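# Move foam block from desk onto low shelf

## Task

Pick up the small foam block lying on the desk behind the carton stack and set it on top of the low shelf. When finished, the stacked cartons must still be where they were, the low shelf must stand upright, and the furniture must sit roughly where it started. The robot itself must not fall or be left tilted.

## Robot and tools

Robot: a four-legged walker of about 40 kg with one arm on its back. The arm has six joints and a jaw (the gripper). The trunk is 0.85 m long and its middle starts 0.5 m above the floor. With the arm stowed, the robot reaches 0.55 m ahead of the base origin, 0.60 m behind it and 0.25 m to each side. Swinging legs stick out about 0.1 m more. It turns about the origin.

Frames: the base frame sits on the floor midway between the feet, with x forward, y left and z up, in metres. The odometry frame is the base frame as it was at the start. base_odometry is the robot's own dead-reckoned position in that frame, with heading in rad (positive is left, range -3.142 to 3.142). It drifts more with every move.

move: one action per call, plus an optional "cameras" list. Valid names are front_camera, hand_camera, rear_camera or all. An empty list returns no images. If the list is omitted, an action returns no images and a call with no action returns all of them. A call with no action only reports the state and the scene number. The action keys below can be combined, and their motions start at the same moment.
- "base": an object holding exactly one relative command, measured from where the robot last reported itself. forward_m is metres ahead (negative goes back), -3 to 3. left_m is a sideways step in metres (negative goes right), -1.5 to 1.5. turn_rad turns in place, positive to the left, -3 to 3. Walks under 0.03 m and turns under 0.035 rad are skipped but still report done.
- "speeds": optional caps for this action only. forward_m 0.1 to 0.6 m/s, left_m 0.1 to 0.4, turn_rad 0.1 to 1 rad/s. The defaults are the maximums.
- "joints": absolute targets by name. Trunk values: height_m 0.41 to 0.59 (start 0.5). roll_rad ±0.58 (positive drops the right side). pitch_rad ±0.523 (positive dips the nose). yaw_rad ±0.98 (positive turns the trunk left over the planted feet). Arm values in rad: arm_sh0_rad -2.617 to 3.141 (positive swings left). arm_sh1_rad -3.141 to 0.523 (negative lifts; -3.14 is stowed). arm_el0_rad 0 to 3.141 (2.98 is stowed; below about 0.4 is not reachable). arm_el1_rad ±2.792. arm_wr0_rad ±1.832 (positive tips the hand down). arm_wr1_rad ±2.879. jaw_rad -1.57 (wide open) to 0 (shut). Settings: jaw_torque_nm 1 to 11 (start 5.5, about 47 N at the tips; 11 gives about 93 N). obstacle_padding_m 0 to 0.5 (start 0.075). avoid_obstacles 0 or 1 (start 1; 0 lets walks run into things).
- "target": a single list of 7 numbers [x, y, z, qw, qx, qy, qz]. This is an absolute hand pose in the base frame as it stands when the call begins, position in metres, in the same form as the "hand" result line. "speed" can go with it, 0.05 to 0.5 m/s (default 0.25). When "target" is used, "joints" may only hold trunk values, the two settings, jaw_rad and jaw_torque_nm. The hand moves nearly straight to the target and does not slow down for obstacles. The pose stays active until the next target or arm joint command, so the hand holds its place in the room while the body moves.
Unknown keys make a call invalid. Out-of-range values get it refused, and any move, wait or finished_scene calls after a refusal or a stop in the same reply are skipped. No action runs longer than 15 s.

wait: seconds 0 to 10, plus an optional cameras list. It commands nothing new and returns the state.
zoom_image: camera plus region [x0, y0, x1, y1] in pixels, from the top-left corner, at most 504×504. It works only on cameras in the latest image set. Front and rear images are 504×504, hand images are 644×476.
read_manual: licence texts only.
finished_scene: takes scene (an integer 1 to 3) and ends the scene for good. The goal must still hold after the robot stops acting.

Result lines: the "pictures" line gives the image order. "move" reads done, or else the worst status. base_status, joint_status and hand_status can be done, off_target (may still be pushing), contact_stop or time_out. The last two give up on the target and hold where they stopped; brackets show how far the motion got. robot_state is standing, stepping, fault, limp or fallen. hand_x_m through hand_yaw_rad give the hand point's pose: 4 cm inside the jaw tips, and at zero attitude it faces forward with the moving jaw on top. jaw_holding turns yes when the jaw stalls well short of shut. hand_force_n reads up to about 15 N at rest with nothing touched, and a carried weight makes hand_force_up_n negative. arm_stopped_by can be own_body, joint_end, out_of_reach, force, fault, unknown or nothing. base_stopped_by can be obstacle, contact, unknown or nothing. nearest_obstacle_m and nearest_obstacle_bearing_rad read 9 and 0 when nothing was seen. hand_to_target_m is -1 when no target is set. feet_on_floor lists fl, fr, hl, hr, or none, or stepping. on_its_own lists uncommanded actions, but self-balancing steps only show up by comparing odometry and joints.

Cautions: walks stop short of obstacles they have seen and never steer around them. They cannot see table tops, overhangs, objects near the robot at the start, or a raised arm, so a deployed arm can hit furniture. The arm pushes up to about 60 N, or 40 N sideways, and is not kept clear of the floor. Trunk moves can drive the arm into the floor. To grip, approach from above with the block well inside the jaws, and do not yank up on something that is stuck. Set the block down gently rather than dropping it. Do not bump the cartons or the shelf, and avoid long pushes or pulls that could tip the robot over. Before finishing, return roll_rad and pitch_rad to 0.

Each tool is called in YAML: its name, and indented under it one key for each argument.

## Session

move:

Scene clock: 0.00 s.
base_odometry: x=-0.001 y=+0.000 heading=+0.000
base_status: not commanded
joint_positions: height_m=+0.499 roll_rad=-0.008 pitch_rad=+0.002 yaw_rad=+0.001 obstacle_padding_m=+0.075 avoid_obstacles=+1.000 arm_sh0_rad=+0.000 arm_sh1_rad=-3.140 arm_el0_rad=+2.981 arm_el1_rad=+0.000 arm_wr0_rad=+0.000 arm_wr1_rad=+0.000 jaw_rad=-0.001 jaw_torque_nm=+5.500
joint_status: not commanded
robot_state: standing
hand_x_m: 0.501
hand_y_m: 0.006
hand_z_m: 0.855
hand_roll_rad: -0.009
hand_pitch_rad: -0.156
hand_yaw_rad: 0.000
jaw_holding: no
hand_force_n: 8
hand_force_up_n: 3
base_stopped_by: nothing
nearest_obstacle_m: 9.00
nearest_obstacle_bearing_rad: 0.00
arm_stopped_by: nothing
hand_to_target_m: -1.000
feet_on_floor: stepping
hand: x=+0.5012 y=+0.0062 z=+0.8551 quat_wxyz=(+0.997, -0.005, -0.078, +0.000) (m; base frame)
hand_status: not commanded
pictures: front_camera, hand_camera, rear_camera

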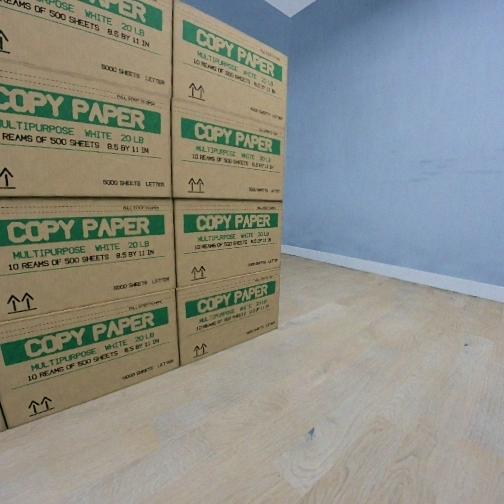

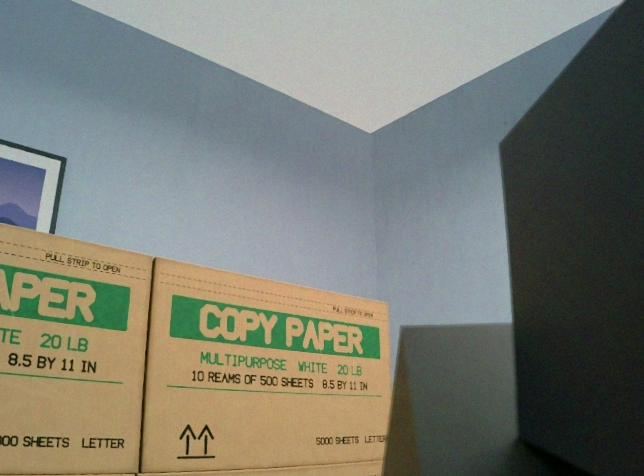

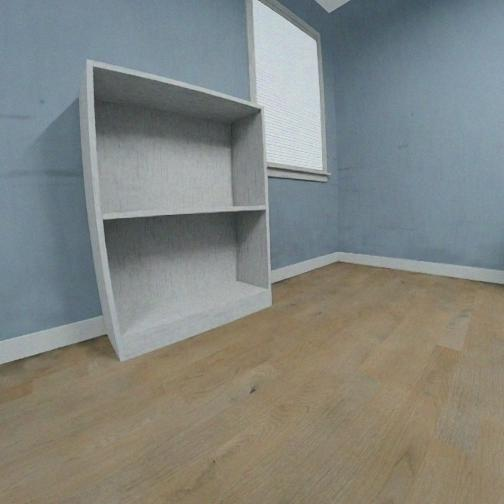

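move:
  base: {"turn_rad": -0.75}

move:
  base: {"forward_m": 1.45}

move:
  base: {"turn_rad": 1.27}
  cameras: ["front_camera","rear_camera"]

Scene clock: 16.10 s.
move: done
base_odometry: x=+0.000 y=+0.000 heading=-0.754
base_status: done
joint_positions: height_m=+0.499 roll_rad=-0.010 pitch_rad=-0.006 yaw_rad=+0.013 obstacle_padding_m=+0.075 avoid_obstacles=+1.000 arm_sh0_rad=-0.002 arm_sh1_rad=-3.139 arm_el0_rad=+2.981 arm_el1_rad=+0.000 arm_wr0_rad=+0.001 arm_wr1_rad=+0.000 jaw_rad=-0.001 jaw_torque_nm=+5.500
joint_status: not commanded
robot_state: standing
hand_x_m: 0.499
hand_y_m: 0.006
hand_z_m: 0.858
hand_roll_rad: -0.012
hand_pitch_rad: -0.162
hand_yaw_rad: 0.011
jaw_holding: no
hand_force_n: 5
hand_force_up_n: 2
base_stopped_by: nothing
nearest_obstacle_m: 0.63
nearest_obstacle_bearing_rad: 0.88
arm_stopped_by: nothing
hand_to_target_m: -1.000
feet_on_floor: fl fr hl hr
hand: x=+0.4990 y=+0.0059 z=+0.8582 quat_wxyz=(+0.997, -0.006, -0.081, +0.005) (m; base frame)
hand_status: not commanded

Scene clock: 20.80 s.
move: done
base_odometry: x=+1.060 y=-0.991 heading=-0.757
base_status: done
joint_positions: height_m=+0.498 roll_rad=-0.009 pitch_rad=+0.000 yaw_rad=+0.006 obstacle_padding_m=+0.075 avoid_obstacles=+1.000 arm_sh0_rad=+0.001 arm_sh1_rad=-3.138 arm_el0_rad=+2.978 arm_el1_rad=+0.000 arm_wr0_rad=+0.001 arm_wr1_rad=+0.000 jaw_rad=-0.001 jaw_torque_nm=+5.500
joint_status: not commanded
robot_state: standing
hand_x_m: 0.499
hand_y_m: 0.005
hand_z_m: 0.857
hand_roll_rad: -0.011
hand_pitch_rad: -0.158
hand_yaw_rad: 0.006
jaw_holding: no
hand_force_n: 5
hand_force_up_n: 2
base_stopped_by: nothing
nearest_obstacle_m: 0.21
nearest_obstacle_bearing_rad: -0.45
arm_stopped_by: nothing
hand_to_target_m: -1.000
feet_on_floor: fl fr hl hr
hand: x=+0.4986 y=+0.0049 z=+0.8569 quat_wxyz=(+0.997, -0.005, -0.079, +0.003) (m; base frame)
hand_status: not commanded

Scene clock: 24.20 s.
move: done
base_odometry: x=+1.061 y=-0.991 heading=+0.517
base_status: done
joint_positions: height_m=+0.498 roll_rad=-0.015 pitch_rad=+0.003 yaw_rad=-0.006 obstacle_padding_m=+0.075 avoid_obstacles=+1.000 arm_sh0_rad=+0.001 arm_sh1_rad=-3.140 arm_el0_rad=+2.981 arm_el1_rad=+0.000 arm_wr0_rad=+0.001 arm_wr1_rad=+0.000 jaw_rad=-0.001 jaw_torque_nm=+5.500
joint_status: not commanded
robot_state: standing
hand_x_m: 0.499
hand_y_m: -0.001
hand_z_m: 0.853
hand_roll_rad: -0.017
hand_pitch_rad: -0.153
hand_yaw_rad: -0.004
jaw_holding: no
hand_force_n: 5
hand_force_up_n: 2
base_stopped_by: nothing
nearest_obstacle_m: 0.39
nearest_obstacle_bearing_rad: -0.80
arm_stopped_by: nothing
hand_to_target_m: -1.000
feet_on_floor: fl fr hl hr
hand: x=+0.4988 y=-0.0012 z=+0.8533 quat_wxyz=(+0.997, -0.008, -0.076, -0.003) (m; base frame)
hand_status: not commanded
pictures: front_camera, rear_camera

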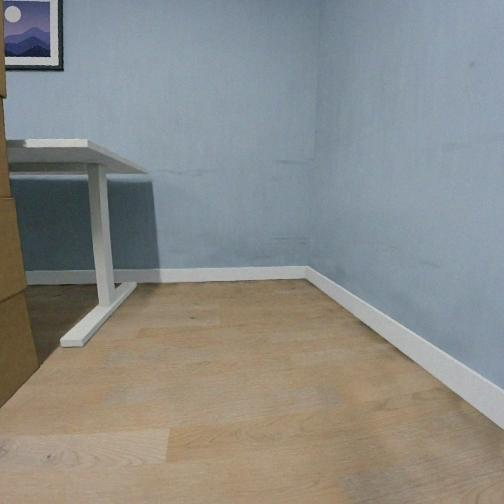

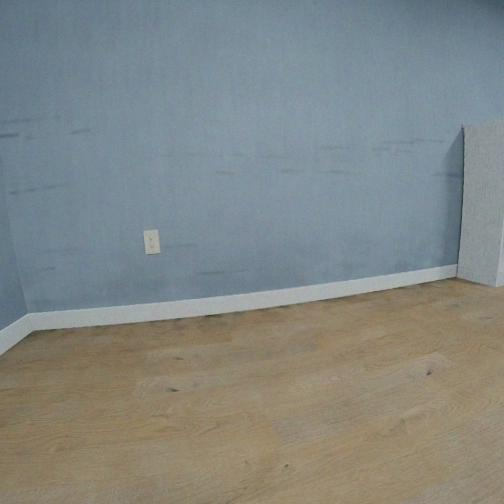

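move:
  base: {"forward_m": 1.1}

move:
  joints: {"arm_sh0_rad": 1.3, "arm_sh1_rad": -1.9, "arm_el0_rad": 1.7, "arm_wr0_rad": 0.9, "arm_el1_rad": 0, "arm_wr1_rad": 0}
  cameras: ["front_camera","hand_camera"]

Scene clock: 31.97 s.
move: done
base_odometry: x=+2.020 y=-0.449 heading=+0.520
base_status: done
joint_positions: height_m=+0.499 roll_rad=-0.011 pitch_rad=-0.004 yaw_rad=+0.002 obstacle_padding_m=+0.075 avoid_obstacles=+1.000 arm_sh0_rad=+0.000 arm_sh1_rad=-3.138 arm_el0_rad=+2.981 arm_el1_rad=+0.000 arm_wr0_rad=+0.001 arm_wr1_rad=+0.000 jaw_rad=-0.001 jaw_torque_nm=+5.500
joint_status: not commanded
robot_state: standing
hand_x_m: 0.500
hand_y_m: 0.003
hand_z_m: 0.857
hand_roll_rad: -0.012
hand_pitch_rad: -0.159
hand_yaw_rad: 0.002
jaw_holding: no
hand_force_n: 4
hand_force_up_n: 2
base_stopped_by: nothing
nearest_obstacle_m: 0.18
nearest_obstacle_bearing_rad: -0.66
arm_stopped_by: nothing
hand_to_target_m: -1.000
feet_on_floor: fl fr hl hr
hand: x=+0.4997 y=+0.0027 z=+0.8575 quat_wxyz=(+0.997, -0.006, -0.080, +0.000) (m; base frame)
hand_status: not commanded

Scene clock: 33.93 s.
move: done
base_odometry: x=+2.020 y=-0.451 heading=+0.520
base_status: not commanded
joint_positions: height_m=+0.499 roll_rad=-0.009 pitch_rad=+0.000 yaw_rad=+0.000 obstacle_padding_m=+0.075 avoid_obstacles=+1.000 arm_sh0_rad=+1.292 arm_sh1_rad=-1.908 arm_el0_rad=+1.711 arm_el1_rad=+0.000 arm_wr0_rad=+0.895 arm_wr1_rad=+0.000 jaw_rad=+0.000 jaw_torque_nm=+5.500
joint_status: all done
robot_state: standing
hand_x_m: 0.360
hand_y_m: 0.388
hand_z_m: 1.030
hand_roll_rad: -0.006
hand_pitch_rad: 0.707
hand_yaw_rad: 1.287
jaw_holding: no
hand_force_n: 2
hand_force_up_n: 0
base_stopped_by: nothing
nearest_obstacle_m: 0.18
nearest_obstacle_bearing_rad: -0.66
arm_stopped_by: nothing
hand_to_target_m: -1.000
feet_on_floor: fl fr hl hr
hand: x=+0.3605 y=+0.3883 z=+1.0296 quat_wxyz=(+0.750, -0.210, +0.275, +0.564) (m; base frame)
hand_status: not commanded
pictures: front_camera, hand_camera

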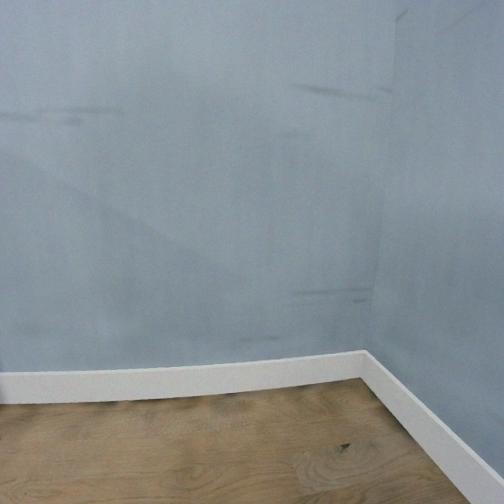

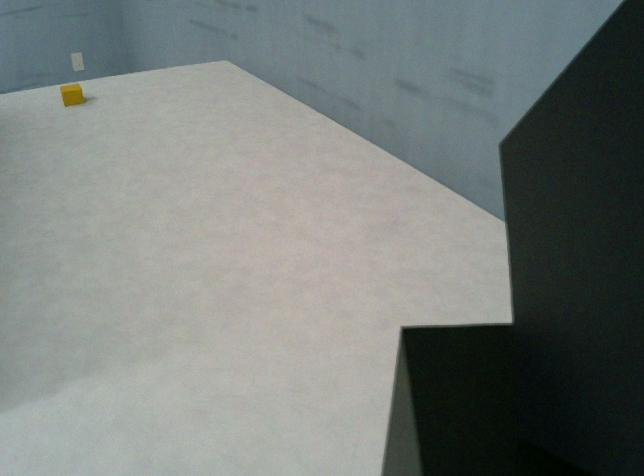

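move:
  joints: {"arm_sh0_rad": 0, "arm_sh1_rad": -3.14, "arm_el0_rad": 2.98, "arm_el1_rad": 0, "arm_wr0_rad": 0, "arm_wr1_rad": 0}

move:
  base: {"forward_m": -1.1}

move:
  base: {"turn_rad": 1.57}
  cameras: ["front_camera"]

Scene clock: 44.27 s.
move: done
base_odometry: x=+2.020 y=-0.450 heading=+0.520
base_status: not commanded
joint_positions: height_m=+0.498 roll_rad=-0.007 pitch_rad=+0.003 yaw_rad=-0.001 obstacle_padding_m=+0.075 avoid_obstacles=+1.000 arm_sh0_rad=+0.013 arm_sh1_rad=-3.129 arm_el0_rad=+2.973 arm_el1_rad=+0.000 arm_wr0_rad=+0.005 arm_wr1_rad=+0.000 jaw_rad=-0.001 jaw_torque_nm=+5.500
joint_status: all done
robot_state: standing
hand_x_m: 0.499
hand_y_m: 0.002
hand_z_m: 0.855
hand_roll_rad: -0.009
hand_pitch_rad: -0.147
hand_yaw_rad: 0.011
jaw_holding: no
hand_force_n: 8
hand_force_up_n: 3
base_stopped_by: nothing
nearest_obstacle_m: 0.18
nearest_obstacle_bearing_rad: -0.66
arm_stopped_by: nothing
hand_to_target_m: -1.000
feet_on_floor: fl fr hl hr
hand: x=+0.4994 y=+0.0022 z=+0.8547 quat_wxyz=(+0.997, -0.004, -0.074, +0.005) (m; base frame)
hand_status: not commanded

Scene clock: 48.40 s.
move: done
base_odometry: x=+1.064 y=-0.997 heading=+0.519
base_status: done
joint_positions: height_m=+0.499 roll_rad=-0.006 pitch_rad=-0.003 yaw_rad=+0.003 obstacle_padding_m=+0.075 avoid_obstacles=+1.000 arm_sh0_rad=+0.003 arm_sh1_rad=-3.138 arm_el0_rad=+2.978 arm_el1_rad=+0.000 arm_wr0_rad=+0.000 arm_wr1_rad=+0.000 jaw_rad=-0.001 jaw_torque_nm=+5.500
joint_status: not commanded
robot_state: standing
hand_x_m: 0.502
hand_y_m: 0.005
hand_z_m: 0.859
hand_roll_rad: -0.008
hand_pitch_rad: -0.162
hand_yaw_rad: 0.005
jaw_holding: no
hand_force_n: 3
hand_force_up_n: 1
base_stopped_by: nothing
nearest_obstacle_m: 0.39
nearest_obstacle_bearing_rad: -0.81
arm_stopped_by: nothing
hand_to_target_m: -1.000
feet_on_floor: fl fr hl hr
hand: x=+0.5022 y=+0.0046 z=+0.8588 quat_wxyz=(+0.997, -0.004, -0.081, +0.002) (m; base frame)
hand_status: not commanded

Scene clock: 52.00 s.
move: done
base_odometry: x=+1.064 y=-0.996 heading=+2.095
base_status: done
joint_positions: height_m=+0.499 roll_rad=-0.010 pitch_rad=+0.004 yaw_rad=-0.012 obstacle_padding_m=+0.075 avoid_obstacles=+1.000 arm_sh0_rad=+0.004 arm_sh1_rad=-3.138 arm_el0_rad=+2.979 arm_el1_rad=+0.000 arm_wr0_rad=+0.000 arm_wr1_rad=+0.000 jaw_rad=-0.001 jaw_torque_nm=+5.500
joint_status: not commanded
robot_state: standing
hand_x_m: 0.500
hand_y_m: -0.001
hand_z_m: 0.854
hand_roll_rad: -0.012
hand_pitch_rad: -0.154
hand_yaw_rad: -0.008
jaw_holding: no
hand_force_n: 6
hand_force_up_n: 2
base_stopped_by: nothing
nearest_obstacle_m: 0.08
nearest_obstacle_bearing_rad: -2.73
arm_stopped_by: nothing
hand_to_target_m: -1.000
feet_on_floor: fl fr hl hr
hand: x=+0.5001 y=-0.0014 z=+0.8542 quat_wxyz=(+0.997, -0.006, -0.077, -0.005) (m; base frame)
hand_status: not commanded
pictures: front_camera

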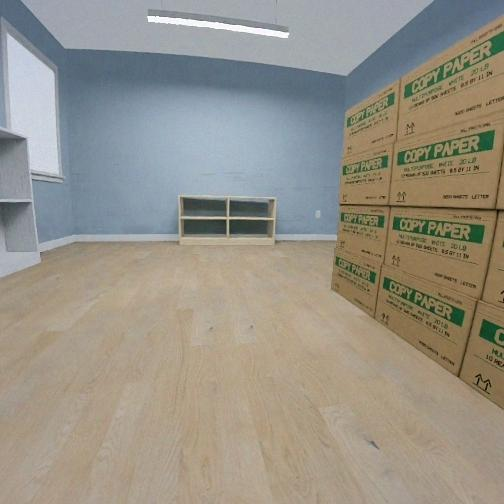

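move:
  base: {"forward_m": 2.5}

move:
  base: {"turn_rad": -1.57}
  cameras: ["front_camera","rear_camera"]

Scene clock: 63.37 s.
move: done
base_odometry: x=-0.185 y=+1.170 heading=+2.093
base_status: done
joint_positions: height_m=+0.498 roll_rad=+0.006 pitch_rad=+0.009 yaw_rad=+0.003 obstacle_padding_m=+0.075 avoid_obstacles=+1.000 arm_sh0_rad=+0.000 arm_sh1_rad=-3.138 arm_el0_rad=+2.979 arm_el1_rad=+0.000 arm_wr0_rad=+0.000 arm_wr1_rad=+0.000 jaw_rad=-0.001 jaw_torque_nm=+5.500
joint_status: not commanded
robot_state: standing
hand_x_m: 0.497
hand_y_m: 0.003
hand_z_m: 0.851
hand_roll_rad: 0.004
hand_pitch_rad: -0.149
hand_yaw_rad: 0.000
jaw_holding: no
hand_force_n: 5
hand_force_up_n: 2
base_stopped_by: nothing
nearest_obstacle_m: 0.19
nearest_obstacle_bearing_rad: -2.45
arm_stopped_by: nothing
hand_to_target_m: -1.000
feet_on_floor: fl fr hl hr
hand: x=+0.4973 y=+0.0027 z=+0.8513 quat_wxyz=(+0.997, +0.002, -0.075, +0.000) (m; base frame)
hand_status: not commanded

Scene clock: 67.37 s.
move: done
base_odometry: x=-0.186 y=+1.171 heading=+0.518
base_status: done
joint_positions: height_m=+0.499 roll_rad=-0.013 pitch_rad=+0.001 yaw_rad=+0.014 obstacle_padding_m=+0.075 avoid_obstacles=+1.000 arm_sh0_rad=+0.001 arm_sh1_rad=-3.139 arm_el0_rad=+2.980 arm_el1_rad=+0.000 arm_wr0_rad=+0.000 arm_wr1_rad=+0.000 jaw_rad=-0.001 jaw_torque_nm=+5.500
joint_status: not commanded
robot_state: standing
hand_x_m: 0.502
hand_y_m: 0.007
hand_z_m: 0.856
hand_roll_rad: -0.015
hand_pitch_rad: -0.158
hand_yaw_rad: 0.015
jaw_holding: no
hand_force_n: 2
hand_force_up_n: 1
base_stopped_by: nothing
nearest_obstacle_m: 0.23
nearest_obstacle_bearing_rad: -0.68
arm_stopped_by: nothing
hand_to_target_m: -1.000
feet_on_floor: fl fr hl hr
hand: x=+0.5015 y=+0.0066 z=+0.8563 quat_wxyz=(+0.997, -0.007, -0.079, +0.007) (m; base frame)
hand_status: not commanded
pictures: front_camera, rear_camera

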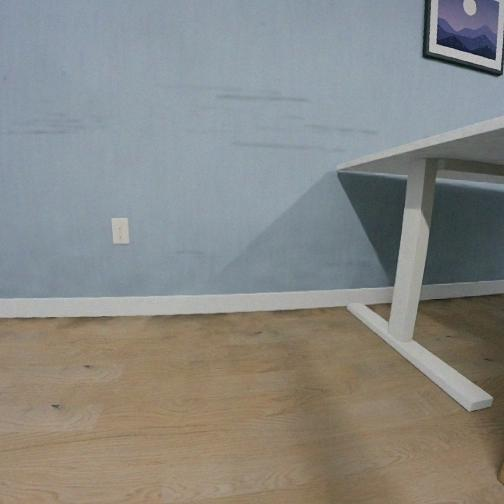

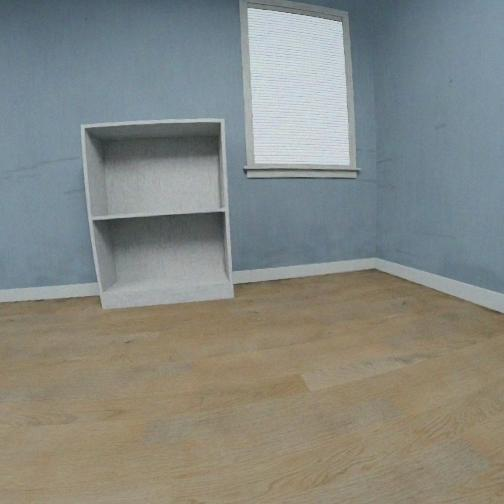

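move:
  base: {"forward_m": 0.6}

move:
  joints: {"arm_sh0_rad": -1.3, "arm_sh1_rad": -2.0, "arm_el0_rad": 1.9, "arm_wr0_rad": 1.0, "arm_el1_rad": 0, "arm_wr1_rad": 0}
  cameras: ["front_camera","hand_camera"]

Scene clock: 73.73 s.
move: done
base_odometry: x=+0.336 y=+1.468 heading=+0.519
base_status: done
joint_positions: height_m=+0.498 roll_rad=-0.008 pitch_rad=-0.003 yaw_rad=+0.001 obstacle_padding_m=+0.075 avoid_obstacles=+1.000 arm_sh0_rad=+0.002 arm_sh1_rad=-3.137 arm_el0_rad=+2.981 arm_el1_rad=+0.000 arm_wr0_rad=+0.000 arm_wr1_rad=+0.000 jaw_rad=-0.001 jaw_torque_nm=+5.500
joint_status: not commanded
robot_state: standing
hand_x_m: 0.497
hand_y_m: 0.001
hand_z_m: 0.857
hand_roll_rad: -0.010
hand_pitch_rad: -0.159
hand_yaw_rad: 0.002
jaw_holding: no
hand_force_n: 6
hand_force_up_n: 2
base_stopped_by: nothing
nearest_obstacle_m: 0.20
nearest_obstacle_bearing_rad: -1.38
arm_stopped_by: nothing
hand_to_target_m: -1.000
feet_on_floor: fl fr hl hr
hand: x=+0.4968 y=+0.0006 z=+0.8566 quat_wxyz=(+0.997, -0.005, -0.079, +0.001) (m; base frame)
hand_status: not commanded

Scene clock: 75.67 s.
move: done
base_odometry: x=+0.335 y=+1.468 heading=+0.519
base_status: not commanded
joint_positions: height_m=+0.499 roll_rad=-0.008 pitch_rad=+0.001 yaw_rad=+0.001 obstacle_padding_m=+0.075 avoid_obstacles=+1.000 arm_sh0_rad=-1.288 arm_sh1_rad=-2.007 arm_el0_rad=+1.911 arm_el1_rad=+0.000 arm_wr0_rad=+0.995 arm_wr1_rad=+0.000 jaw_rad=+0.000 jaw_torque_nm=+5.500
joint_status: all done
robot_state: standing
hand_x_m: 0.350
hand_y_m: -0.343
hand_z_m: 0.956
hand_roll_rad: -0.008
hand_pitch_rad: 0.892
hand_yaw_rad: -1.294
jaw_holding: no
hand_force_n: 1
hand_force_up_n: 0
base_stopped_by: nothing
nearest_obstacle_m: 0.20
nearest_obstacle_bearing_rad: -1.38
arm_stopped_by: nothing
hand_to_target_m: -1.000
feet_on_floor: fl fr hl hr
hand: x=+0.3498 y=-0.3426 z=+0.9563 quat_wxyz=(+0.721, +0.257, +0.346, -0.543) (m; base frame)
hand_status: not commanded
pictures: front_camera, hand_camera

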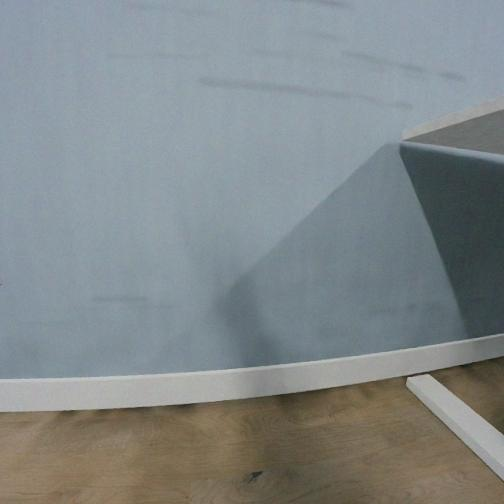

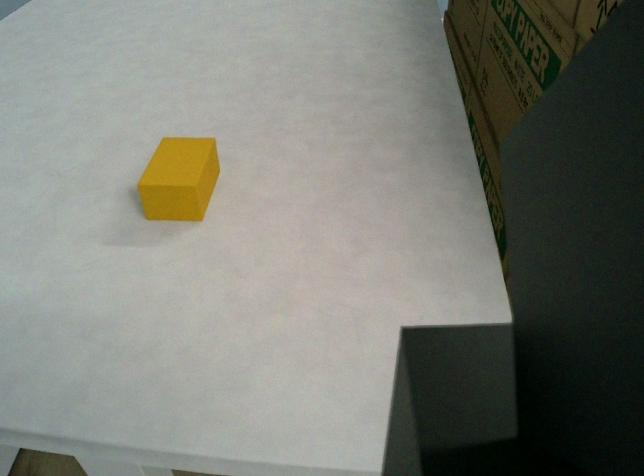

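move:
  base: {"forward_m": 0.15}
  joints: {"arm_sh0_rad": -1.3, "arm_sh1_rad": -1.75, "arm_el0_rad": 1.65, "arm_el1_rad": 0, "arm_wr0_rad": 1.6, "arm_wr1_rad": -1.57, "jaw_rad": -1.3}

move:
  base: {"left_m": -0.12}
  joints: {"obstacle_padding_m": 0.03}
  speeds: {"left_m": 0.2}
  cameras: ["hand_camera"]

move:
  target: [0.433, -0.52, 0.91, 0.7003, -0.0978, 0.7004, 0.0978]
  cameras: ["hand_camera"]

Scene clock: 96.77 s.
move: done
base_odometry: x=+0.460 y=+1.542 heading=+0.520
base_status: done
joint_positions: height_m=+0.499 roll_rad=-0.009 pitch_rad=+0.001 yaw_rad=+0.003 obstacle_padding_m=+0.075 avoid_obstacles=+1.000 arm_sh0_rad=-1.296 arm_sh1_rad=-1.756 arm_el0_rad=+1.660 arm_el1_rad=+0.000 arm_wr0_rad=+1.595 arm_wr1_rad=-1.562 jaw_rad=-1.301 jaw_torque_nm=+5.500
joint_status: all done
robot_state: standing
hand_x_m: 0.338
hand_y_m: -0.308
hand_z_m: 0.941
hand_roll_rad: -1.626
hand_pitch_rad: 1.490
hand_yaw_rad: -1.358
jaw_holding: no
hand_force_n: 1
hand_force_up_n: -1
base_stopped_by: nothing
nearest_obstacle_m: 0.21
nearest_obstacle_bearing_rad: 0.33
arm_stopped_by: nothing
hand_to_target_m: -1.000
feet_on_floor: fl fr hl hr
hand: x=+0.3379 y=-0.3084 z=+0.9408 quat_wxyz=(+0.702, -0.123, +0.698, +0.066) (m; base frame)
hand_status: not commanded

Scene clock: 98.90 s.
move: done
base_odometry: x=+0.517 y=+1.443 heading=+0.520
base_status: done
joint_positions: height_m=+0.499 roll_rad=-0.016 pitch_rad=-0.003 yaw_rad=+0.006 obstacle_padding_m=+0.030 avoid_obstacles=+1.000 arm_sh0_rad=-1.300 arm_sh1_rad=-1.747 arm_el0_rad=+1.646 arm_el1_rad=+0.000 arm_wr0_rad=+1.599 arm_wr1_rad=-1.565 jaw_rad=-1.301 jaw_torque_nm=+5.500
joint_status: all done
robot_state: standing
hand_x_m: 0.337
hand_y_m: -0.308
hand_z_m: 0.947
hand_roll_rad: -1.594
hand_pitch_rad: 1.482
hand_yaw_rad: -1.324
jaw_holding: no
hand_force_n: 2
hand_force_up_n: -1
base_stopped_by: nothing
nearest_obstacle_m: 0.11
nearest_obstacle_bearing_rad: -1.68
arm_stopped_by: nothing
hand_to_target_m: -1.000
feet_on_floor: fl fr hl hr
hand: x=+0.3372 y=-0.3081 z=+0.9473 quat_wxyz=(+0.703, -0.126, +0.697, +0.064) (m; base frame)
hand_status: not commanded
pictures: hand_camera

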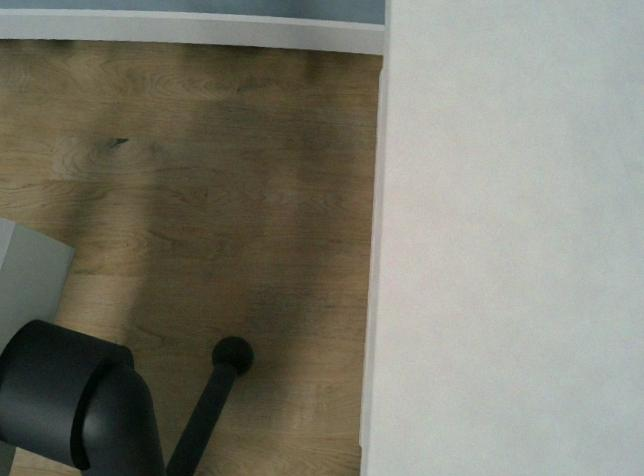

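Scene clock: 101.93 s.
move: done
base_odometry: x=+0.515 y=+1.445 heading=+0.520
base_status: not commanded
joint_positions: height_m=+0.499 roll_rad=-0.010 pitch_rad=+0.001 yaw_rad=+0.010 obstacle_padding_m=+0.030 avoid_obstacles=+1.000 arm_sh0_rad=-1.243 arm_sh1_rad=-0.761 arm_el0_rad=+0.503 arm_el1_rad=+0.000 arm_wr0_rad=+1.827 arm_wr1_rad=-1.517 jaw_rad=-1.301 jaw_torque_nm=+5.500
joint_status: not commanded
robot_state: standing
hand_x_m: 0.432
hand_y_m: -0.521
hand_z_m: 0.907
hand_roll_rad: -1.941
hand_pitch_rad: 1.560
hand_yaw_rad: -1.659
jaw_holding: no
hand_force_n: 3
hand_force_up_n: 0
base_stopped_by: nothing
nearest_obstacle_m: 0.11
nearest_obstacle_bearing_rad: -1.68
arm_stopped_by: nothing
hand_to_target_m: 0.004
feet_on_floor: fl fr hl hr
hand: x=+0.4323 y=-0.5212 z=+0.9065 quat_wxyz=(+0.699, -0.103, +0.701, +0.096) (m; base frame)
hand_status: done (0.004 m and 0.7 deg from the pose sent, 0.235 m and 5.1 deg at the start)
pictures: hand_camera

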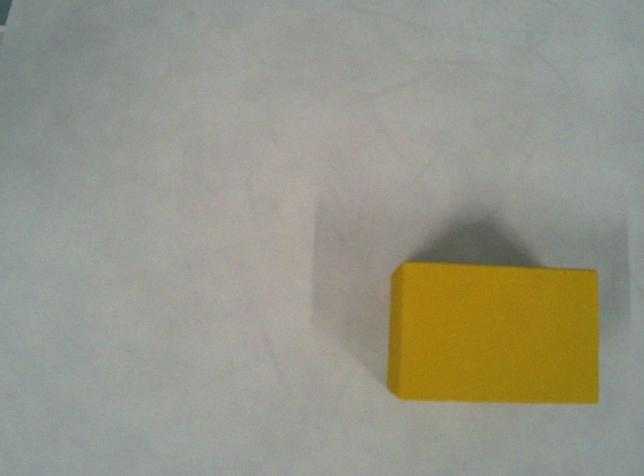

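move:
  target: [0.442, -0.541, 0.84, 0.7003, -0.0978, 0.7004, 0.0978]
  speed: 0.15
  cameras: ["hand_camera"]

Scene clock: 117.87 s.
move: done
base_odometry: x=+0.514 y=+1.445 heading=+0.520
base_status: not commanded
joint_positions: height_m=+0.499 roll_rad=-0.008 pitch_rad=+0.002 yaw_rad=+0.011 obstacle_padding_m=+0.030 avoid_obstacles=+1.000 arm_sh0_rad=-1.241 arm_sh1_rad=-0.725 arm_el0_rad=+0.606 arm_el1_rad=+0.001 arm_wr0_rad=+1.686 arm_wr1_rad=-1.515 jaw_rad=-1.301 jaw_torque_nm=+5.500
joint_status: not commanded
robot_state: standing
hand_x_m: 0.442
hand_y_m: -0.546
hand_z_m: 0.842
hand_roll_rad: -1.971
hand_pitch_rad: 1.561
hand_yaw_rad: -1.687
jaw_holding: no
hand_force_n: 3
hand_force_up_n: -1
base_stopped_by: nothing
nearest_obstacle_m: 0.11
nearest_obstacle_bearing_rad: -1.68
arm_stopped_by: nothing
hand_to_target_m: 0.005
feet_on_floor: fl fr hl hr
hand: x=+0.4425 y=-0.5457 z=+0.8420 quat_wxyz=(+0.699, -0.103, +0.701, +0.097) (m; base frame)
hand_status: done (0.005 m and 0.6 deg from the pose sent, 0.070 m and 0.7 deg at the start)
pictures: hand_camera

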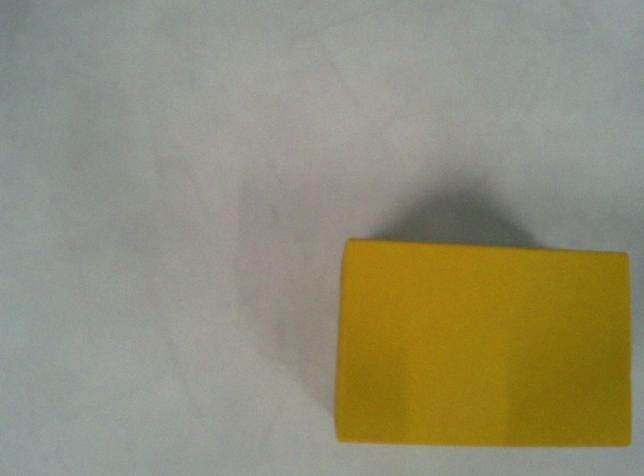

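move:
  target: [0.447, -0.541, 0.777, 0.7003, -0.0978, 0.7004, 0.0978]
  speed: 0.08
  cameras: ["hand_camera"]

move:
  target: [0.447, -0.541, 0.770, 0.7003, -0.0978, 0.7004, 0.0978]
  speed: 0.05

Scene clock: 124.57 s.
move: done
base_odometry: x=+0.514 y=+1.446 heading=+0.520
base_status: not commanded
joint_positions: height_m=+0.499 roll_rad=-0.008 pitch_rad=+0.002 yaw_rad=+0.011 obstacle_padding_m=+0.030 avoid_obstacles=+1.000 arm_sh0_rad=-1.234 arm_sh1_rad=-0.778 arm_el0_rad=+0.852 arm_el1_rad=+0.002 arm_wr0_rad=+1.497 arm_wr1_rad=-1.508 jaw_rad=-1.301 jaw_torque_nm=+5.500
joint_status: not commanded
robot_state: standing
hand_x_m: 0.447
hand_y_m: -0.547
hand_z_m: 0.778
hand_roll_rad: -2.164
hand_pitch_rad: 1.564
hand_yaw_rad: -1.880
jaw_holding: no
hand_force_n: 2
hand_force_up_n: -1
base_stopped_by: nothing
nearest_obstacle_m: 0.11
nearest_obstacle_bearing_rad: -1.68
arm_stopped_by: nothing
hand_to_target_m: 0.006
feet_on_floor: fl fr hl hr
hand: x=+0.4471 y=-0.5472 z=+0.7778 quat_wxyz=(+0.699, -0.102, +0.701, +0.098) (m; base frame)
hand_status: done (0.006 m and 0.5 deg from the pose sent, 0.065 m and 0.6 deg at the start)
pictures: hand_camera

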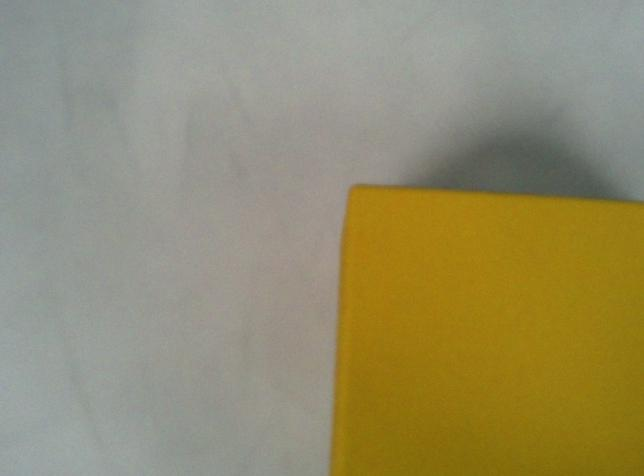

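Scene clock: 125.03 s.
move: done
base_odometry: x=+0.514 y=+1.446 heading=+0.520
base_status: not commanded
joint_positions: height_m=+0.499 roll_rad=-0.008 pitch_rad=+0.003 yaw_rad=+0.011 obstacle_padding_m=+0.030 avoid_obstacles=+1.000 arm_sh0_rad=-1.233 arm_sh1_rad=-0.779 arm_el0_rad=+0.872 arm_el1_rad=+0.002 arm_wr0_rad=+1.480 arm_wr1_rad=-1.507 jaw_rad=-1.301 jaw_torque_nm=+5.500
joint_status: not commanded
robot_state: standing
hand_x_m: 0.448
hand_y_m: -0.548
hand_z_m: 0.770
hand_roll_rad: -2.416
hand_pitch_rad: 1.565
hand_yaw_rad: -2.132
jaw_holding: no
hand_force_n: 3
hand_force_up_n: -1
base_stopped_by: nothing
nearest_obstacle_m: 0.11
nearest_obstacle_bearing_rad: -1.68
arm_stopped_by: nothing
hand_to_target_m: 0.007
feet_on_floor: fl fr hl hr
hand: x=+0.4477 y=-0.5477 z=+0.7702 quat_wxyz=(+0.699, -0.101, +0.701, +0.099) (m; base frame)
hand_status: done (0.007 m and 0.5 deg from the pose sent, 0.010 m and 0.5 deg at the start)

move:
  joints: {"jaw_rad": -0.1, "jaw_torque_nm": 4}
  cameras: ["hand_camera"]

move:
  target: [0.443, -0.53, 0.87, 0.7003, -0.0978, 0.7004, 0.0978]
  speed: 0.12
  cameras: ["hand_camera"]

Scene clock: 131.53 s.
move: contact_stop
base_odometry: x=+0.514 y=+1.446 heading=+0.520
base_status: not commanded
joint_positions: height_m=+0.499 roll_rad=-0.008 pitch_rad=+0.002 yaw_rad=+0.010 obstacle_padding_m=+0.030 avoid_obstacles=+1.000 arm_sh0_rad=-1.232 arm_sh1_rad=-0.799 arm_el0_rad=+0.902 arm_el1_rad=+0.002 arm_wr0_rad=+1.470 arm_wr1_rad=-1.507 jaw_rad=-0.528 jaw_torque_nm=+4.000
joint_status: jaw_rad contact_stop (moved +0.772 of +1.201); the others done
robot_state: standing
hand_x_m: 0.447
hand_y_m: -0.544
hand_z_m: 0.771
hand_roll_rad: -2.425
hand_pitch_rad: 1.567
hand_yaw_rad: -2.140
jaw_holding: yes
hand_force_n: 4
hand_force_up_n: -2
base_stopped_by: nothing
nearest_obstacle_m: 0.11
nearest_obstacle_bearing_rad: -1.68
arm_stopped_by: nothing
hand_to_target_m: 0.003
feet_on_floor: fl fr hl hr
hand: x=+0.4470 y=-0.5436 z=+0.7707 quat_wxyz=(+0.699, -0.101, +0.701, +0.099) (m; base frame)
hand_status: not commanded
pictures: hand_camera

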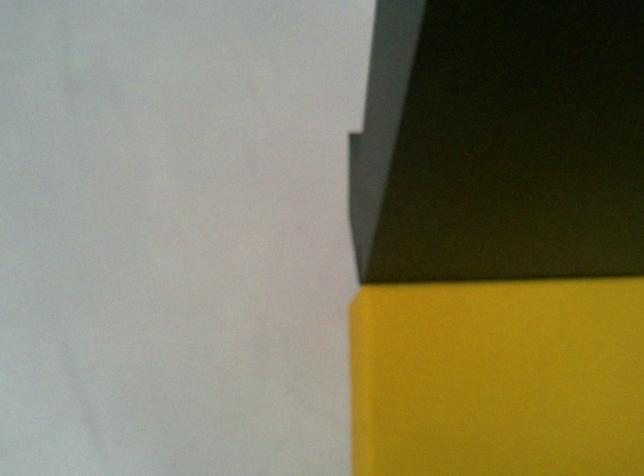

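not run: a stop came earlier in this reply.

move:
  target: [0.443, -0.53, 0.87, 0.7003, -0.0978, 0.7004, 0.0978]
  speed: 0.12
  joints: {"jaw_torque_nm": 5.5}
  cameras: ["hand_camera"]

Scene clock: 135.37 s.
move: done
base_odometry: x=+0.514 y=+1.445 heading=+0.520
base_status: not commanded
joint_positions: height_m=+0.499 roll_rad=-0.007 pitch_rad=+0.002 yaw_rad=+0.010 obstacle_padding_m=+0.030 avoid_obstacles=+1.000 arm_sh0_rad=-1.233 arm_sh1_rad=-0.795 arm_el0_rad=+0.647 arm_el1_rad=+0.002 arm_wr0_rad=+1.726 arm_wr1_rad=-1.507 jaw_rad=-0.524 jaw_torque_nm=+5.500
joint_status: all done
robot_state: standing
hand_x_m: 0.440
hand_y_m: -0.526
hand_z_m: 0.870
hand_roll_rad: 2.390
hand_pitch_rad: 1.566
hand_yaw_rad: 2.673
jaw_holding: yes
hand_force_n: 3
hand_force_up_n: -1
base_stopped_by: nothing
nearest_obstacle_m: 0.11
nearest_obstacle_bearing_rad: -1.68
arm_stopped_by: nothing
hand_to_target_m: 0.005
feet_on_floor: fl fr hl hr
hand: x=+0.4403 y=-0.5260 z=+0.8698 quat_wxyz=(+0.699, -0.099, +0.701, +0.101) (m; base frame)
hand_status: done (0.005 m and 0.4 deg from the pose sent, 0.100 m and 0.5 deg at the start)
pictures: hand_camera

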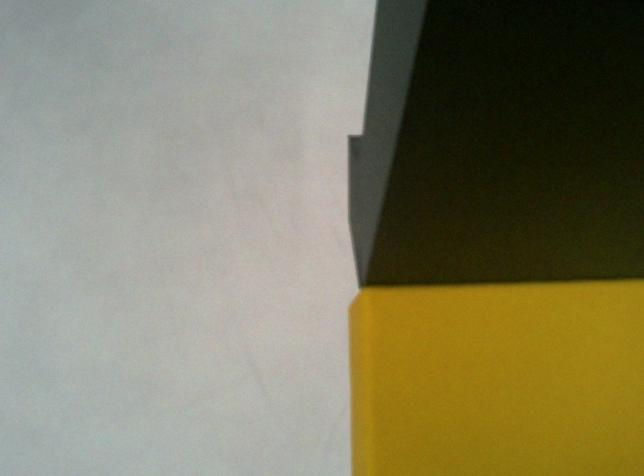

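move:
  joints: {"arm_sh0_rad": -1.23, "arm_sh1_rad": -1.75, "arm_el0_rad": 1.65, "arm_el1_rad": 0, "arm_wr0_rad": 1.65, "arm_wr1_rad": -1.55}

move:
  base: {"left_m": 0.25}
  joints: {"arm_sh0_rad": 0.0, "obstacle_padding_m": 0.06}
  speeds: {"left_m": 0.3}

move:
  base: {"forward_m": -0.7}
  cameras: ["hand_camera"]

move:
  base: {"turn_rad": 1.57}
  cameras: ["front_camera","hand_camera"]

Scene clock: 144.17 s.
move: done
base_odometry: x=+0.516 y=+1.443 heading=+0.520
base_status: not commanded
joint_positions: height_m=+0.499 roll_rad=-0.008 pitch_rad=+0.002 yaw_rad=+0.007 obstacle_padding_m=+0.030 avoid_obstacles=+1.000 arm_sh0_rad=-1.233 arm_sh1_rad=-1.739 arm_el0_rad=+1.636 arm_el1_rad=+0.002 arm_wr0_rad=+1.654 arm_wr1_rad=-1.543 jaw_rad=-0.524 jaw_torque_nm=+5.500
joint_status: all done
robot_state: standing
hand_x_m: 0.356
hand_y_m: -0.294
hand_z_m: 0.943
hand_roll_rad: -1.677
hand_pitch_rad: 1.545
hand_yaw_rad: -1.361
jaw_holding: yes
hand_force_n: 3
hand_force_up_n: 0
base_stopped_by: nothing
nearest_obstacle_m: 0.11
nearest_obstacle_bearing_rad: -1.68
arm_stopped_by: nothing
hand_to_target_m: -1.000
feet_on_floor: fl fr hl hr
hand: x=+0.3558 y=-0.2936 z=+0.9431 quat_wxyz=(+0.699, -0.120, +0.698, +0.102) (m; base frame)
hand_status: not commanded

Scene clock: 146.47 s.
move: done
base_odometry: x=+0.388 y=+1.660 heading=+0.522
base_status: done
joint_positions: height_m=+0.499 roll_rad=-0.014 pitch_rad=-0.003 yaw_rad=+0.003 obstacle_padding_m=+0.060 avoid_obstacles=+1.000 arm_sh0_rad=-0.005 arm_sh1_rad=-1.749 arm_el0_rad=+1.648 arm_el1_rad=+0.000 arm_wr0_rad=+1.649 arm_wr1_rad=-1.544 jaw_rad=-0.523 jaw_torque_nm=+5.500
joint_status: all done
robot_state: standing
hand_x_m: 0.565
hand_y_m: -0.002
hand_z_m: 0.942
hand_roll_rad: -2.090
hand_pitch_rad: 1.543
hand_yaw_rad: -0.549
jaw_holding: yes
hand_force_n: 3
hand_force_up_n: 1
base_stopped_by: nothing
nearest_obstacle_m: 0.20
nearest_obstacle_bearing_rad: 0.36
arm_stopped_by: nothing
hand_to_target_m: -1.000
feet_on_floor: fl fr hl hr
hand: x=+0.5652 y=-0.0019 z=+0.9416 quat_wxyz=(+0.510, -0.502, +0.505, +0.483) (m; base frame)
hand_status: not commanded

Scene clock: 149.80 s.
move: done
base_odometry: x=-0.220 y=+1.312 heading=+0.522
base_status: done
joint_positions: height_m=+0.499 roll_rad=-0.015 pitch_rad=+0.007 yaw_rad=+0.000 obstacle_padding_m=+0.060 avoid_obstacles=+1.000 arm_sh0_rad=+0.000 arm_sh1_rad=-1.750 arm_el0_rad=+1.652 arm_el1_rad=-0.001 arm_wr0_rad=+1.650 arm_wr1_rad=-1.544 jaw_rad=-0.523 jaw_torque_nm=+5.500
joint_status: not commanded
robot_state: standing
hand_x_m: 0.567
hand_y_m: 0.002
hand_z_m: 0.935
hand_roll_rad: -2.524
hand_pitch_rad: 1.551
hand_yaw_rad: -0.982
jaw_holding: yes
hand_force_n: 2
hand_force_up_n: -1
base_stopped_by: nothing
nearest_obstacle_m: 0.35
nearest_obstacle_bearing_rad: -0.80
arm_stopped_by: nothing
hand_to_target_m: -1.000
feet_on_floor: fl fr hl hr
hand: x=+0.5670 y=+0.0024 z=+0.9349 quat_wxyz=(+0.506, -0.500, +0.508, +0.486) (m; base frame)
hand_status: not commanded
pictures: hand_camera

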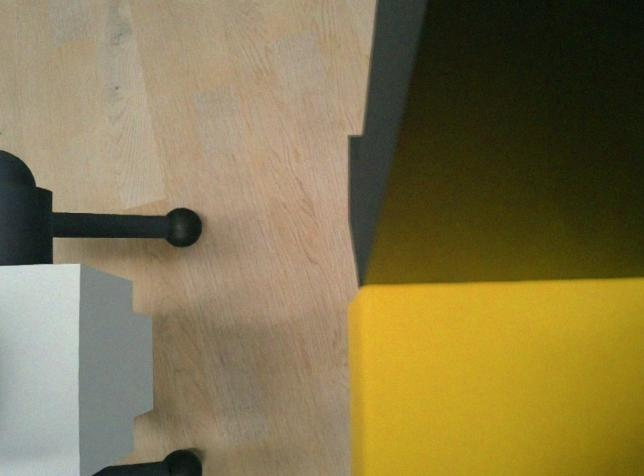

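Scene clock: 153.70 s.
move: done
base_odometry: x=-0.218 y=+1.314 heading=+2.093
base_status: done
joint_positions: height_m=+0.499 roll_rad=+0.000 pitch_rad=+0.007 yaw_rad=-0.002 obstacle_padding_m=+0.060 avoid_obstacles=+1.000 arm_sh0_rad=+0.003 arm_sh1_rad=-1.749 arm_el0_rad=+1.648 arm_el1_rad=+0.001 arm_wr0_rad=+1.651 arm_wr1_rad=-1.544 jaw_rad=-0.523 jaw_torque_nm=+5.500
joint_status: not commanded
robot_state: standing
hand_x_m: 0.565
hand_y_m: 0.000
hand_z_m: 0.935
hand_roll_rad: -1.583
hand_pitch_rad: 1.557
hand_yaw_rad: -0.039
jaw_holding: yes
hand_force_n: 1
hand_force_up_n: -1
base_stopped_by: nothing
nearest_obstacle_m: 0.19
nearest_obstacle_bearing_rad: -2.51
arm_stopped_by: nothing
hand_to_target_m: -1.000
feet_on_floor: fl fr hl hr
hand: x=+0.5651 y=+0.0004 z=+0.9353 quat_wxyz=(+0.510, -0.497, +0.503, +0.490) (m; base frame)
hand_status: not commanded
pictures: front_camera, hand_camera

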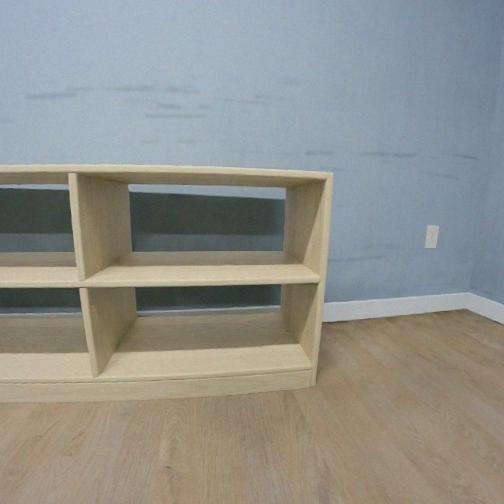

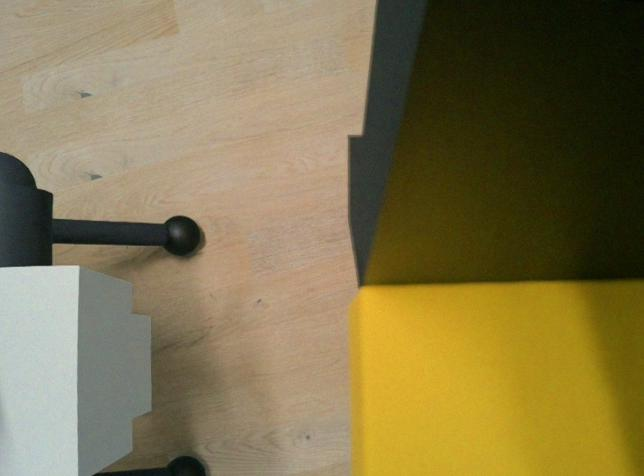

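move:
  base: {"forward_m": 0.27}

move:
  target: [0.87, 0.08, 0.76, 0.5, -0.5, 0.5, 0.5]
  cameras: ["front_camera","hand_camera"]

zoom_image:
  camera: "front_camera"
  region: [130, 40, 280, 190]

Scene clock: 160.50 s.
move: done
base_odometry: x=-0.352 y=+1.547 heading=+2.092
base_status: done
joint_positions: height_m=+0.498 roll_rad=-0.003 pitch_rad=+0.008 yaw_rad=+0.005 obstacle_padding_m=+0.060 avoid_obstacles=+1.000 arm_sh0_rad=+0.004 arm_sh1_rad=-1.747 arm_el0_rad=+1.648 arm_el1_rad=+0.000 arm_wr0_rad=+1.650 arm_wr1_rad=-1.544 jaw_rad=-0.523 jaw_torque_nm=+5.500
joint_status: not commanded
robot_state: standing
hand_x_m: 0.562
hand_y_m: 0.004
hand_z_m: 0.934
hand_roll_rad: -1.869
hand_pitch_rad: 1.560
hand_yaw_rad: -0.318
jaw_holding: yes
hand_force_n: 2
hand_force_up_n: 0
base_stopped_by: nothing
nearest_obstacle_m: 0.13
nearest_obstacle_bearing_rad: 0.37
arm_stopped_by: nothing
hand_to_target_m: -1.000
feet_on_floor: fl fr hl hr
hand: x=+0.5623 y=+0.0040 z=+0.9337 quat_wxyz=(+0.507, -0.499, +0.503, +0.492) (m; base frame)
hand_status: not commanded

Scene clock: 164.07 s.
move: done
base_odometry: x=-0.350 y=+1.545 heading=+2.092
base_status: not commanded
joint_positions: height_m=+0.499 roll_rad=-0.001 pitch_rad=+0.006 yaw_rad=+0.003 obstacle_padding_m=+0.060 avoid_obstacles=+1.000 arm_sh0_rad=+0.125 arm_sh1_rad=-0.527 arm_el0_rad=+0.460 arm_el1_rad=+0.000 arm_wr0_rad=+1.643 arm_wr1_rad=-1.451 jaw_rad=-0.523 jaw_torque_nm=+5.500
joint_status: not commanded
robot_state: standing
hand_x_m: 0.866
hand_y_m: 0.080
hand_z_m: 0.758
hand_roll_rad: 1.784
hand_pitch_rad: 1.558
hand_yaw_rad: -2.921
jaw_holding: yes
hand_force_n: 3
hand_force_up_n: -1
base_stopped_by: nothing
nearest_obstacle_m: 0.13
nearest_obstacle_bearing_rad: 0.37
arm_stopped_by: nothing
hand_to_target_m: 0.007
feet_on_floor: fl fr hl hr
hand: x=+0.8660 y=+0.0796 z=+0.7575 quat_wxyz=(+0.494, -0.499, +0.502, +0.504) (m; base frame)
hand_status: done (0.007 m and 0.8 deg from the pose sent, 0.361 m and 1.3 deg at the start)
pictures: front_camera, hand_camera

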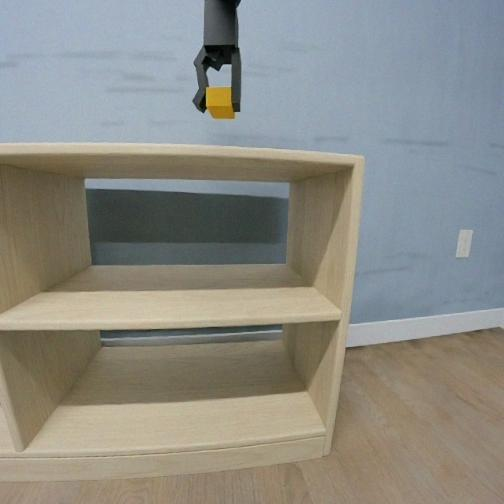

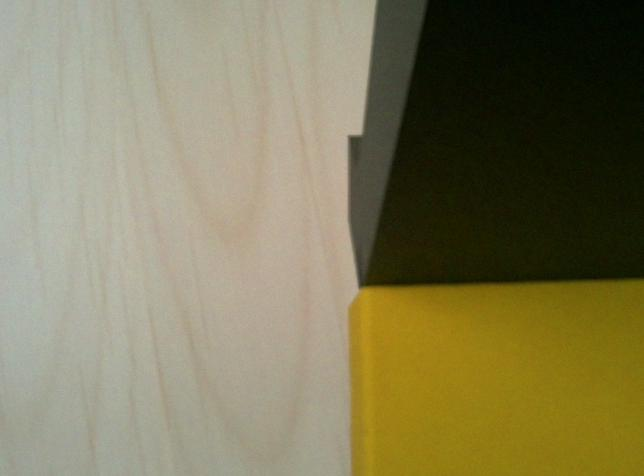

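Scaled by 3.360.

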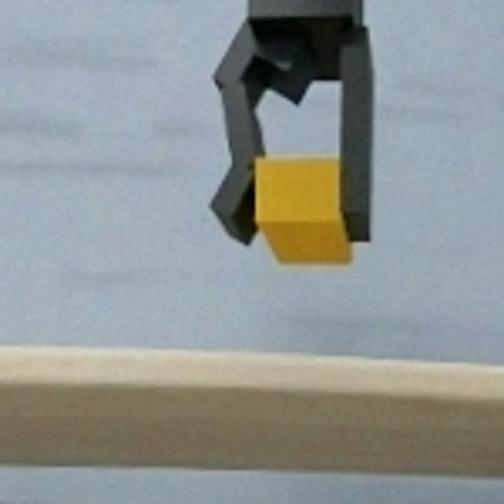

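move:
  target: [0.866, 0.08, 0.685, 0.5, -0.5, 0.5, 0.5]
  speed: 0.15

move:
  target: [0.864, 0.08, 0.668, 0.5, -0.5, 0.5, 0.5]
  speed: 0.05
  cameras: ["front_camera"]

zoom_image:
  camera: "front_camera"
  region: [130, 40, 280, 190]

Scene clock: 170.37 s.
move: done
base_odometry: x=-0.350 y=+1.545 heading=+2.092
base_status: not commanded
joint_positions: height_m=+0.499 roll_rad=-0.001 pitch_rad=+0.005 yaw_rad=+0.003 obstacle_padding_m=+0.060 avoid_obstacles=+1.000 arm_sh0_rad=+0.125 arm_sh1_rad=-0.565 arm_el0_rad=+0.704 arm_el1_rad=+0.000 arm_wr0_rad=+1.413 arm_wr1_rad=-1.450 jaw_rad=-0.523 jaw_torque_nm=+5.500
joint_status: not commanded
robot_state: standing
hand_x_m: 0.874
hand_y_m: 0.081
hand_z_m: 0.686
hand_roll_rad: -1.513
hand_pitch_rad: 1.558
hand_yaw_rad: 0.065
jaw_holding: yes
hand_force_n: 1
hand_force_up_n: 0
base_stopped_by: nothing
nearest_obstacle_m: 0.13
nearest_obstacle_bearing_rad: 0.37
arm_stopped_by: nothing
hand_to_target_m: 0.008
feet_on_floor: fl fr hl hr
hand: x=+0.8742 y=+0.0806 z=+0.6865 quat_wxyz=(+0.502, -0.505, +0.495, +0.499) (m; base frame)
hand_status: done (0.008 m and 0.8 deg from the pose sent, 0.073 m and 0.8 deg at the start)

Scene clock: 171.00 s.
move: done
base_odometry: x=-0.350 y=+1.545 heading=+2.092
base_status: not commanded
joint_positions: height_m=+0.498 roll_rad=-0.002 pitch_rad=+0.006 yaw_rad=+0.003 obstacle_padding_m=+0.060 avoid_obstacles=+1.000 arm_sh0_rad=+0.127 arm_sh1_rad=-0.568 arm_el0_rad=+0.751 arm_el1_rad=+0.000 arm_wr0_rad=+1.376 arm_wr1_rad=-1.450 jaw_rad=-0.523 jaw_torque_nm=+5.500
joint_status: not commanded
robot_state: standing
hand_x_m: 0.873
hand_y_m: 0.082
hand_z_m: 0.669
hand_roll_rad: -1.689
hand_pitch_rad: 1.565
hand_yaw_rad: -0.110
jaw_holding: yes
hand_force_n: 3
hand_force_up_n: -2
base_stopped_by: nothing
nearest_obstacle_m: 0.13
nearest_obstacle_bearing_rad: 0.37
arm_stopped_by: nothing
hand_to_target_m: 0.009
feet_on_floor: fl fr hl hr
hand: x=+0.8730 y=+0.0819 z=+0.6689 quat_wxyz=(+0.499, -0.504, +0.497, +0.500) (m; base frame)
hand_status: done (0.009 m and 0.6 deg from the pose sent, 0.021 m and 0.8 deg at the start)
pictures: front_camera

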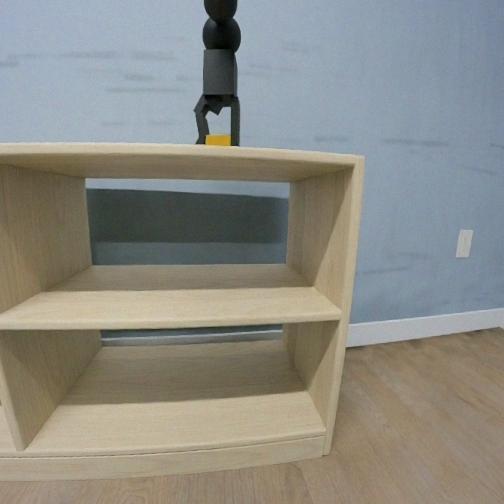

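Scaled by 3.360.

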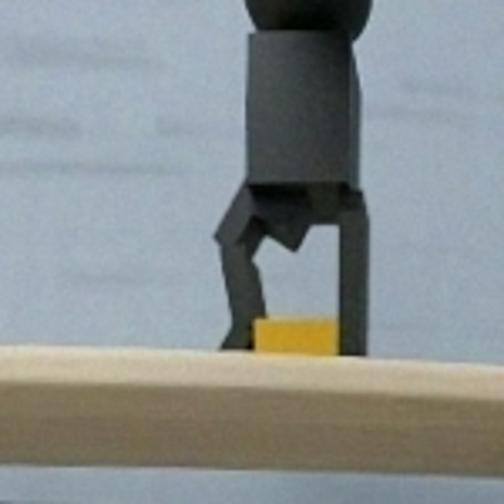

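move:
  target: [0.864, 0.08, 0.652, 0.5, -0.5, 0.5, 0.5]
  speed: 0.05
  cameras: ["front_camera"]

zoom_image:
  camera: "front_camera"
  region: [130, 40, 280, 190]

Scene clock: 174.47 s.
move: done
base_odometry: x=-0.350 y=+1.545 heading=+2.092
base_status: not commanded
joint_positions: height_m=+0.498 roll_rad=-0.001 pitch_rad=+0.006 yaw_rad=+0.003 obstacle_padding_m=+0.060 avoid_obstacles=+1.000 arm_sh0_rad=+0.127 arm_sh1_rad=-0.588 arm_el0_rad=+0.818 arm_el1_rad=+0.000 arm_wr0_rad=+1.328 arm_wr1_rad=-1.449 jaw_rad=-0.523 jaw_torque_nm=+5.500
joint_status: not commanded
robot_state: standing
hand_x_m: 0.869
hand_y_m: 0.082
hand_z_m: 0.655
hand_roll_rad: -1.600
hand_pitch_rad: 1.564
hand_yaw_rad: -0.021
jaw_holding: yes
hand_force_n: 2
hand_force_up_n: -1
base_stopped_by: nothing
nearest_obstacle_m: 0.13
nearest_obstacle_bearing_rad: 0.37
arm_stopped_by: nothing
hand_to_target_m: 0.006
feet_on_floor: fl fr hl hr
hand: x=+0.8692 y=+0.0815 z=+0.6553 quat_wxyz=(+0.500, -0.504, +0.496, +0.500) (m; base frame)
hand_status: done (0.006 m and 0.6 deg from the pose sent, 0.019 m and 0.6 deg at the start)
pictures: front_camera

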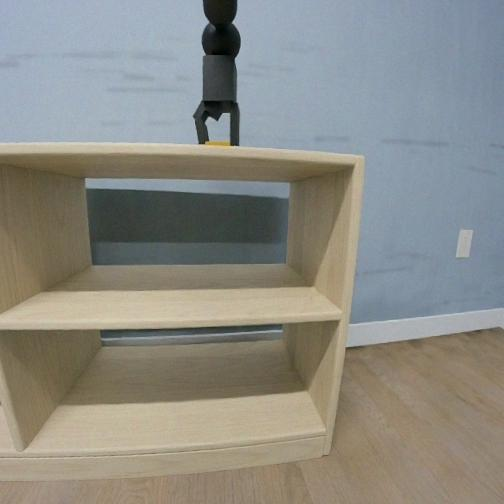

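Scaled by 3.360.

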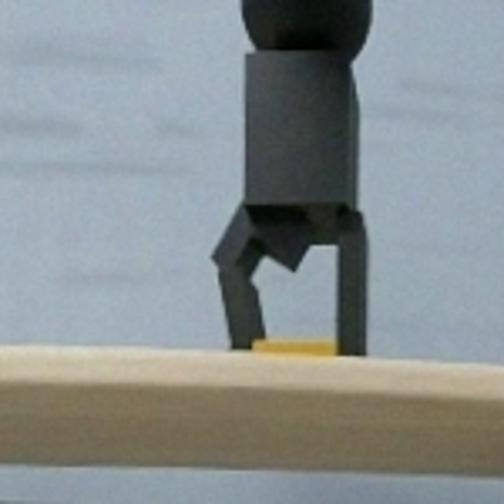

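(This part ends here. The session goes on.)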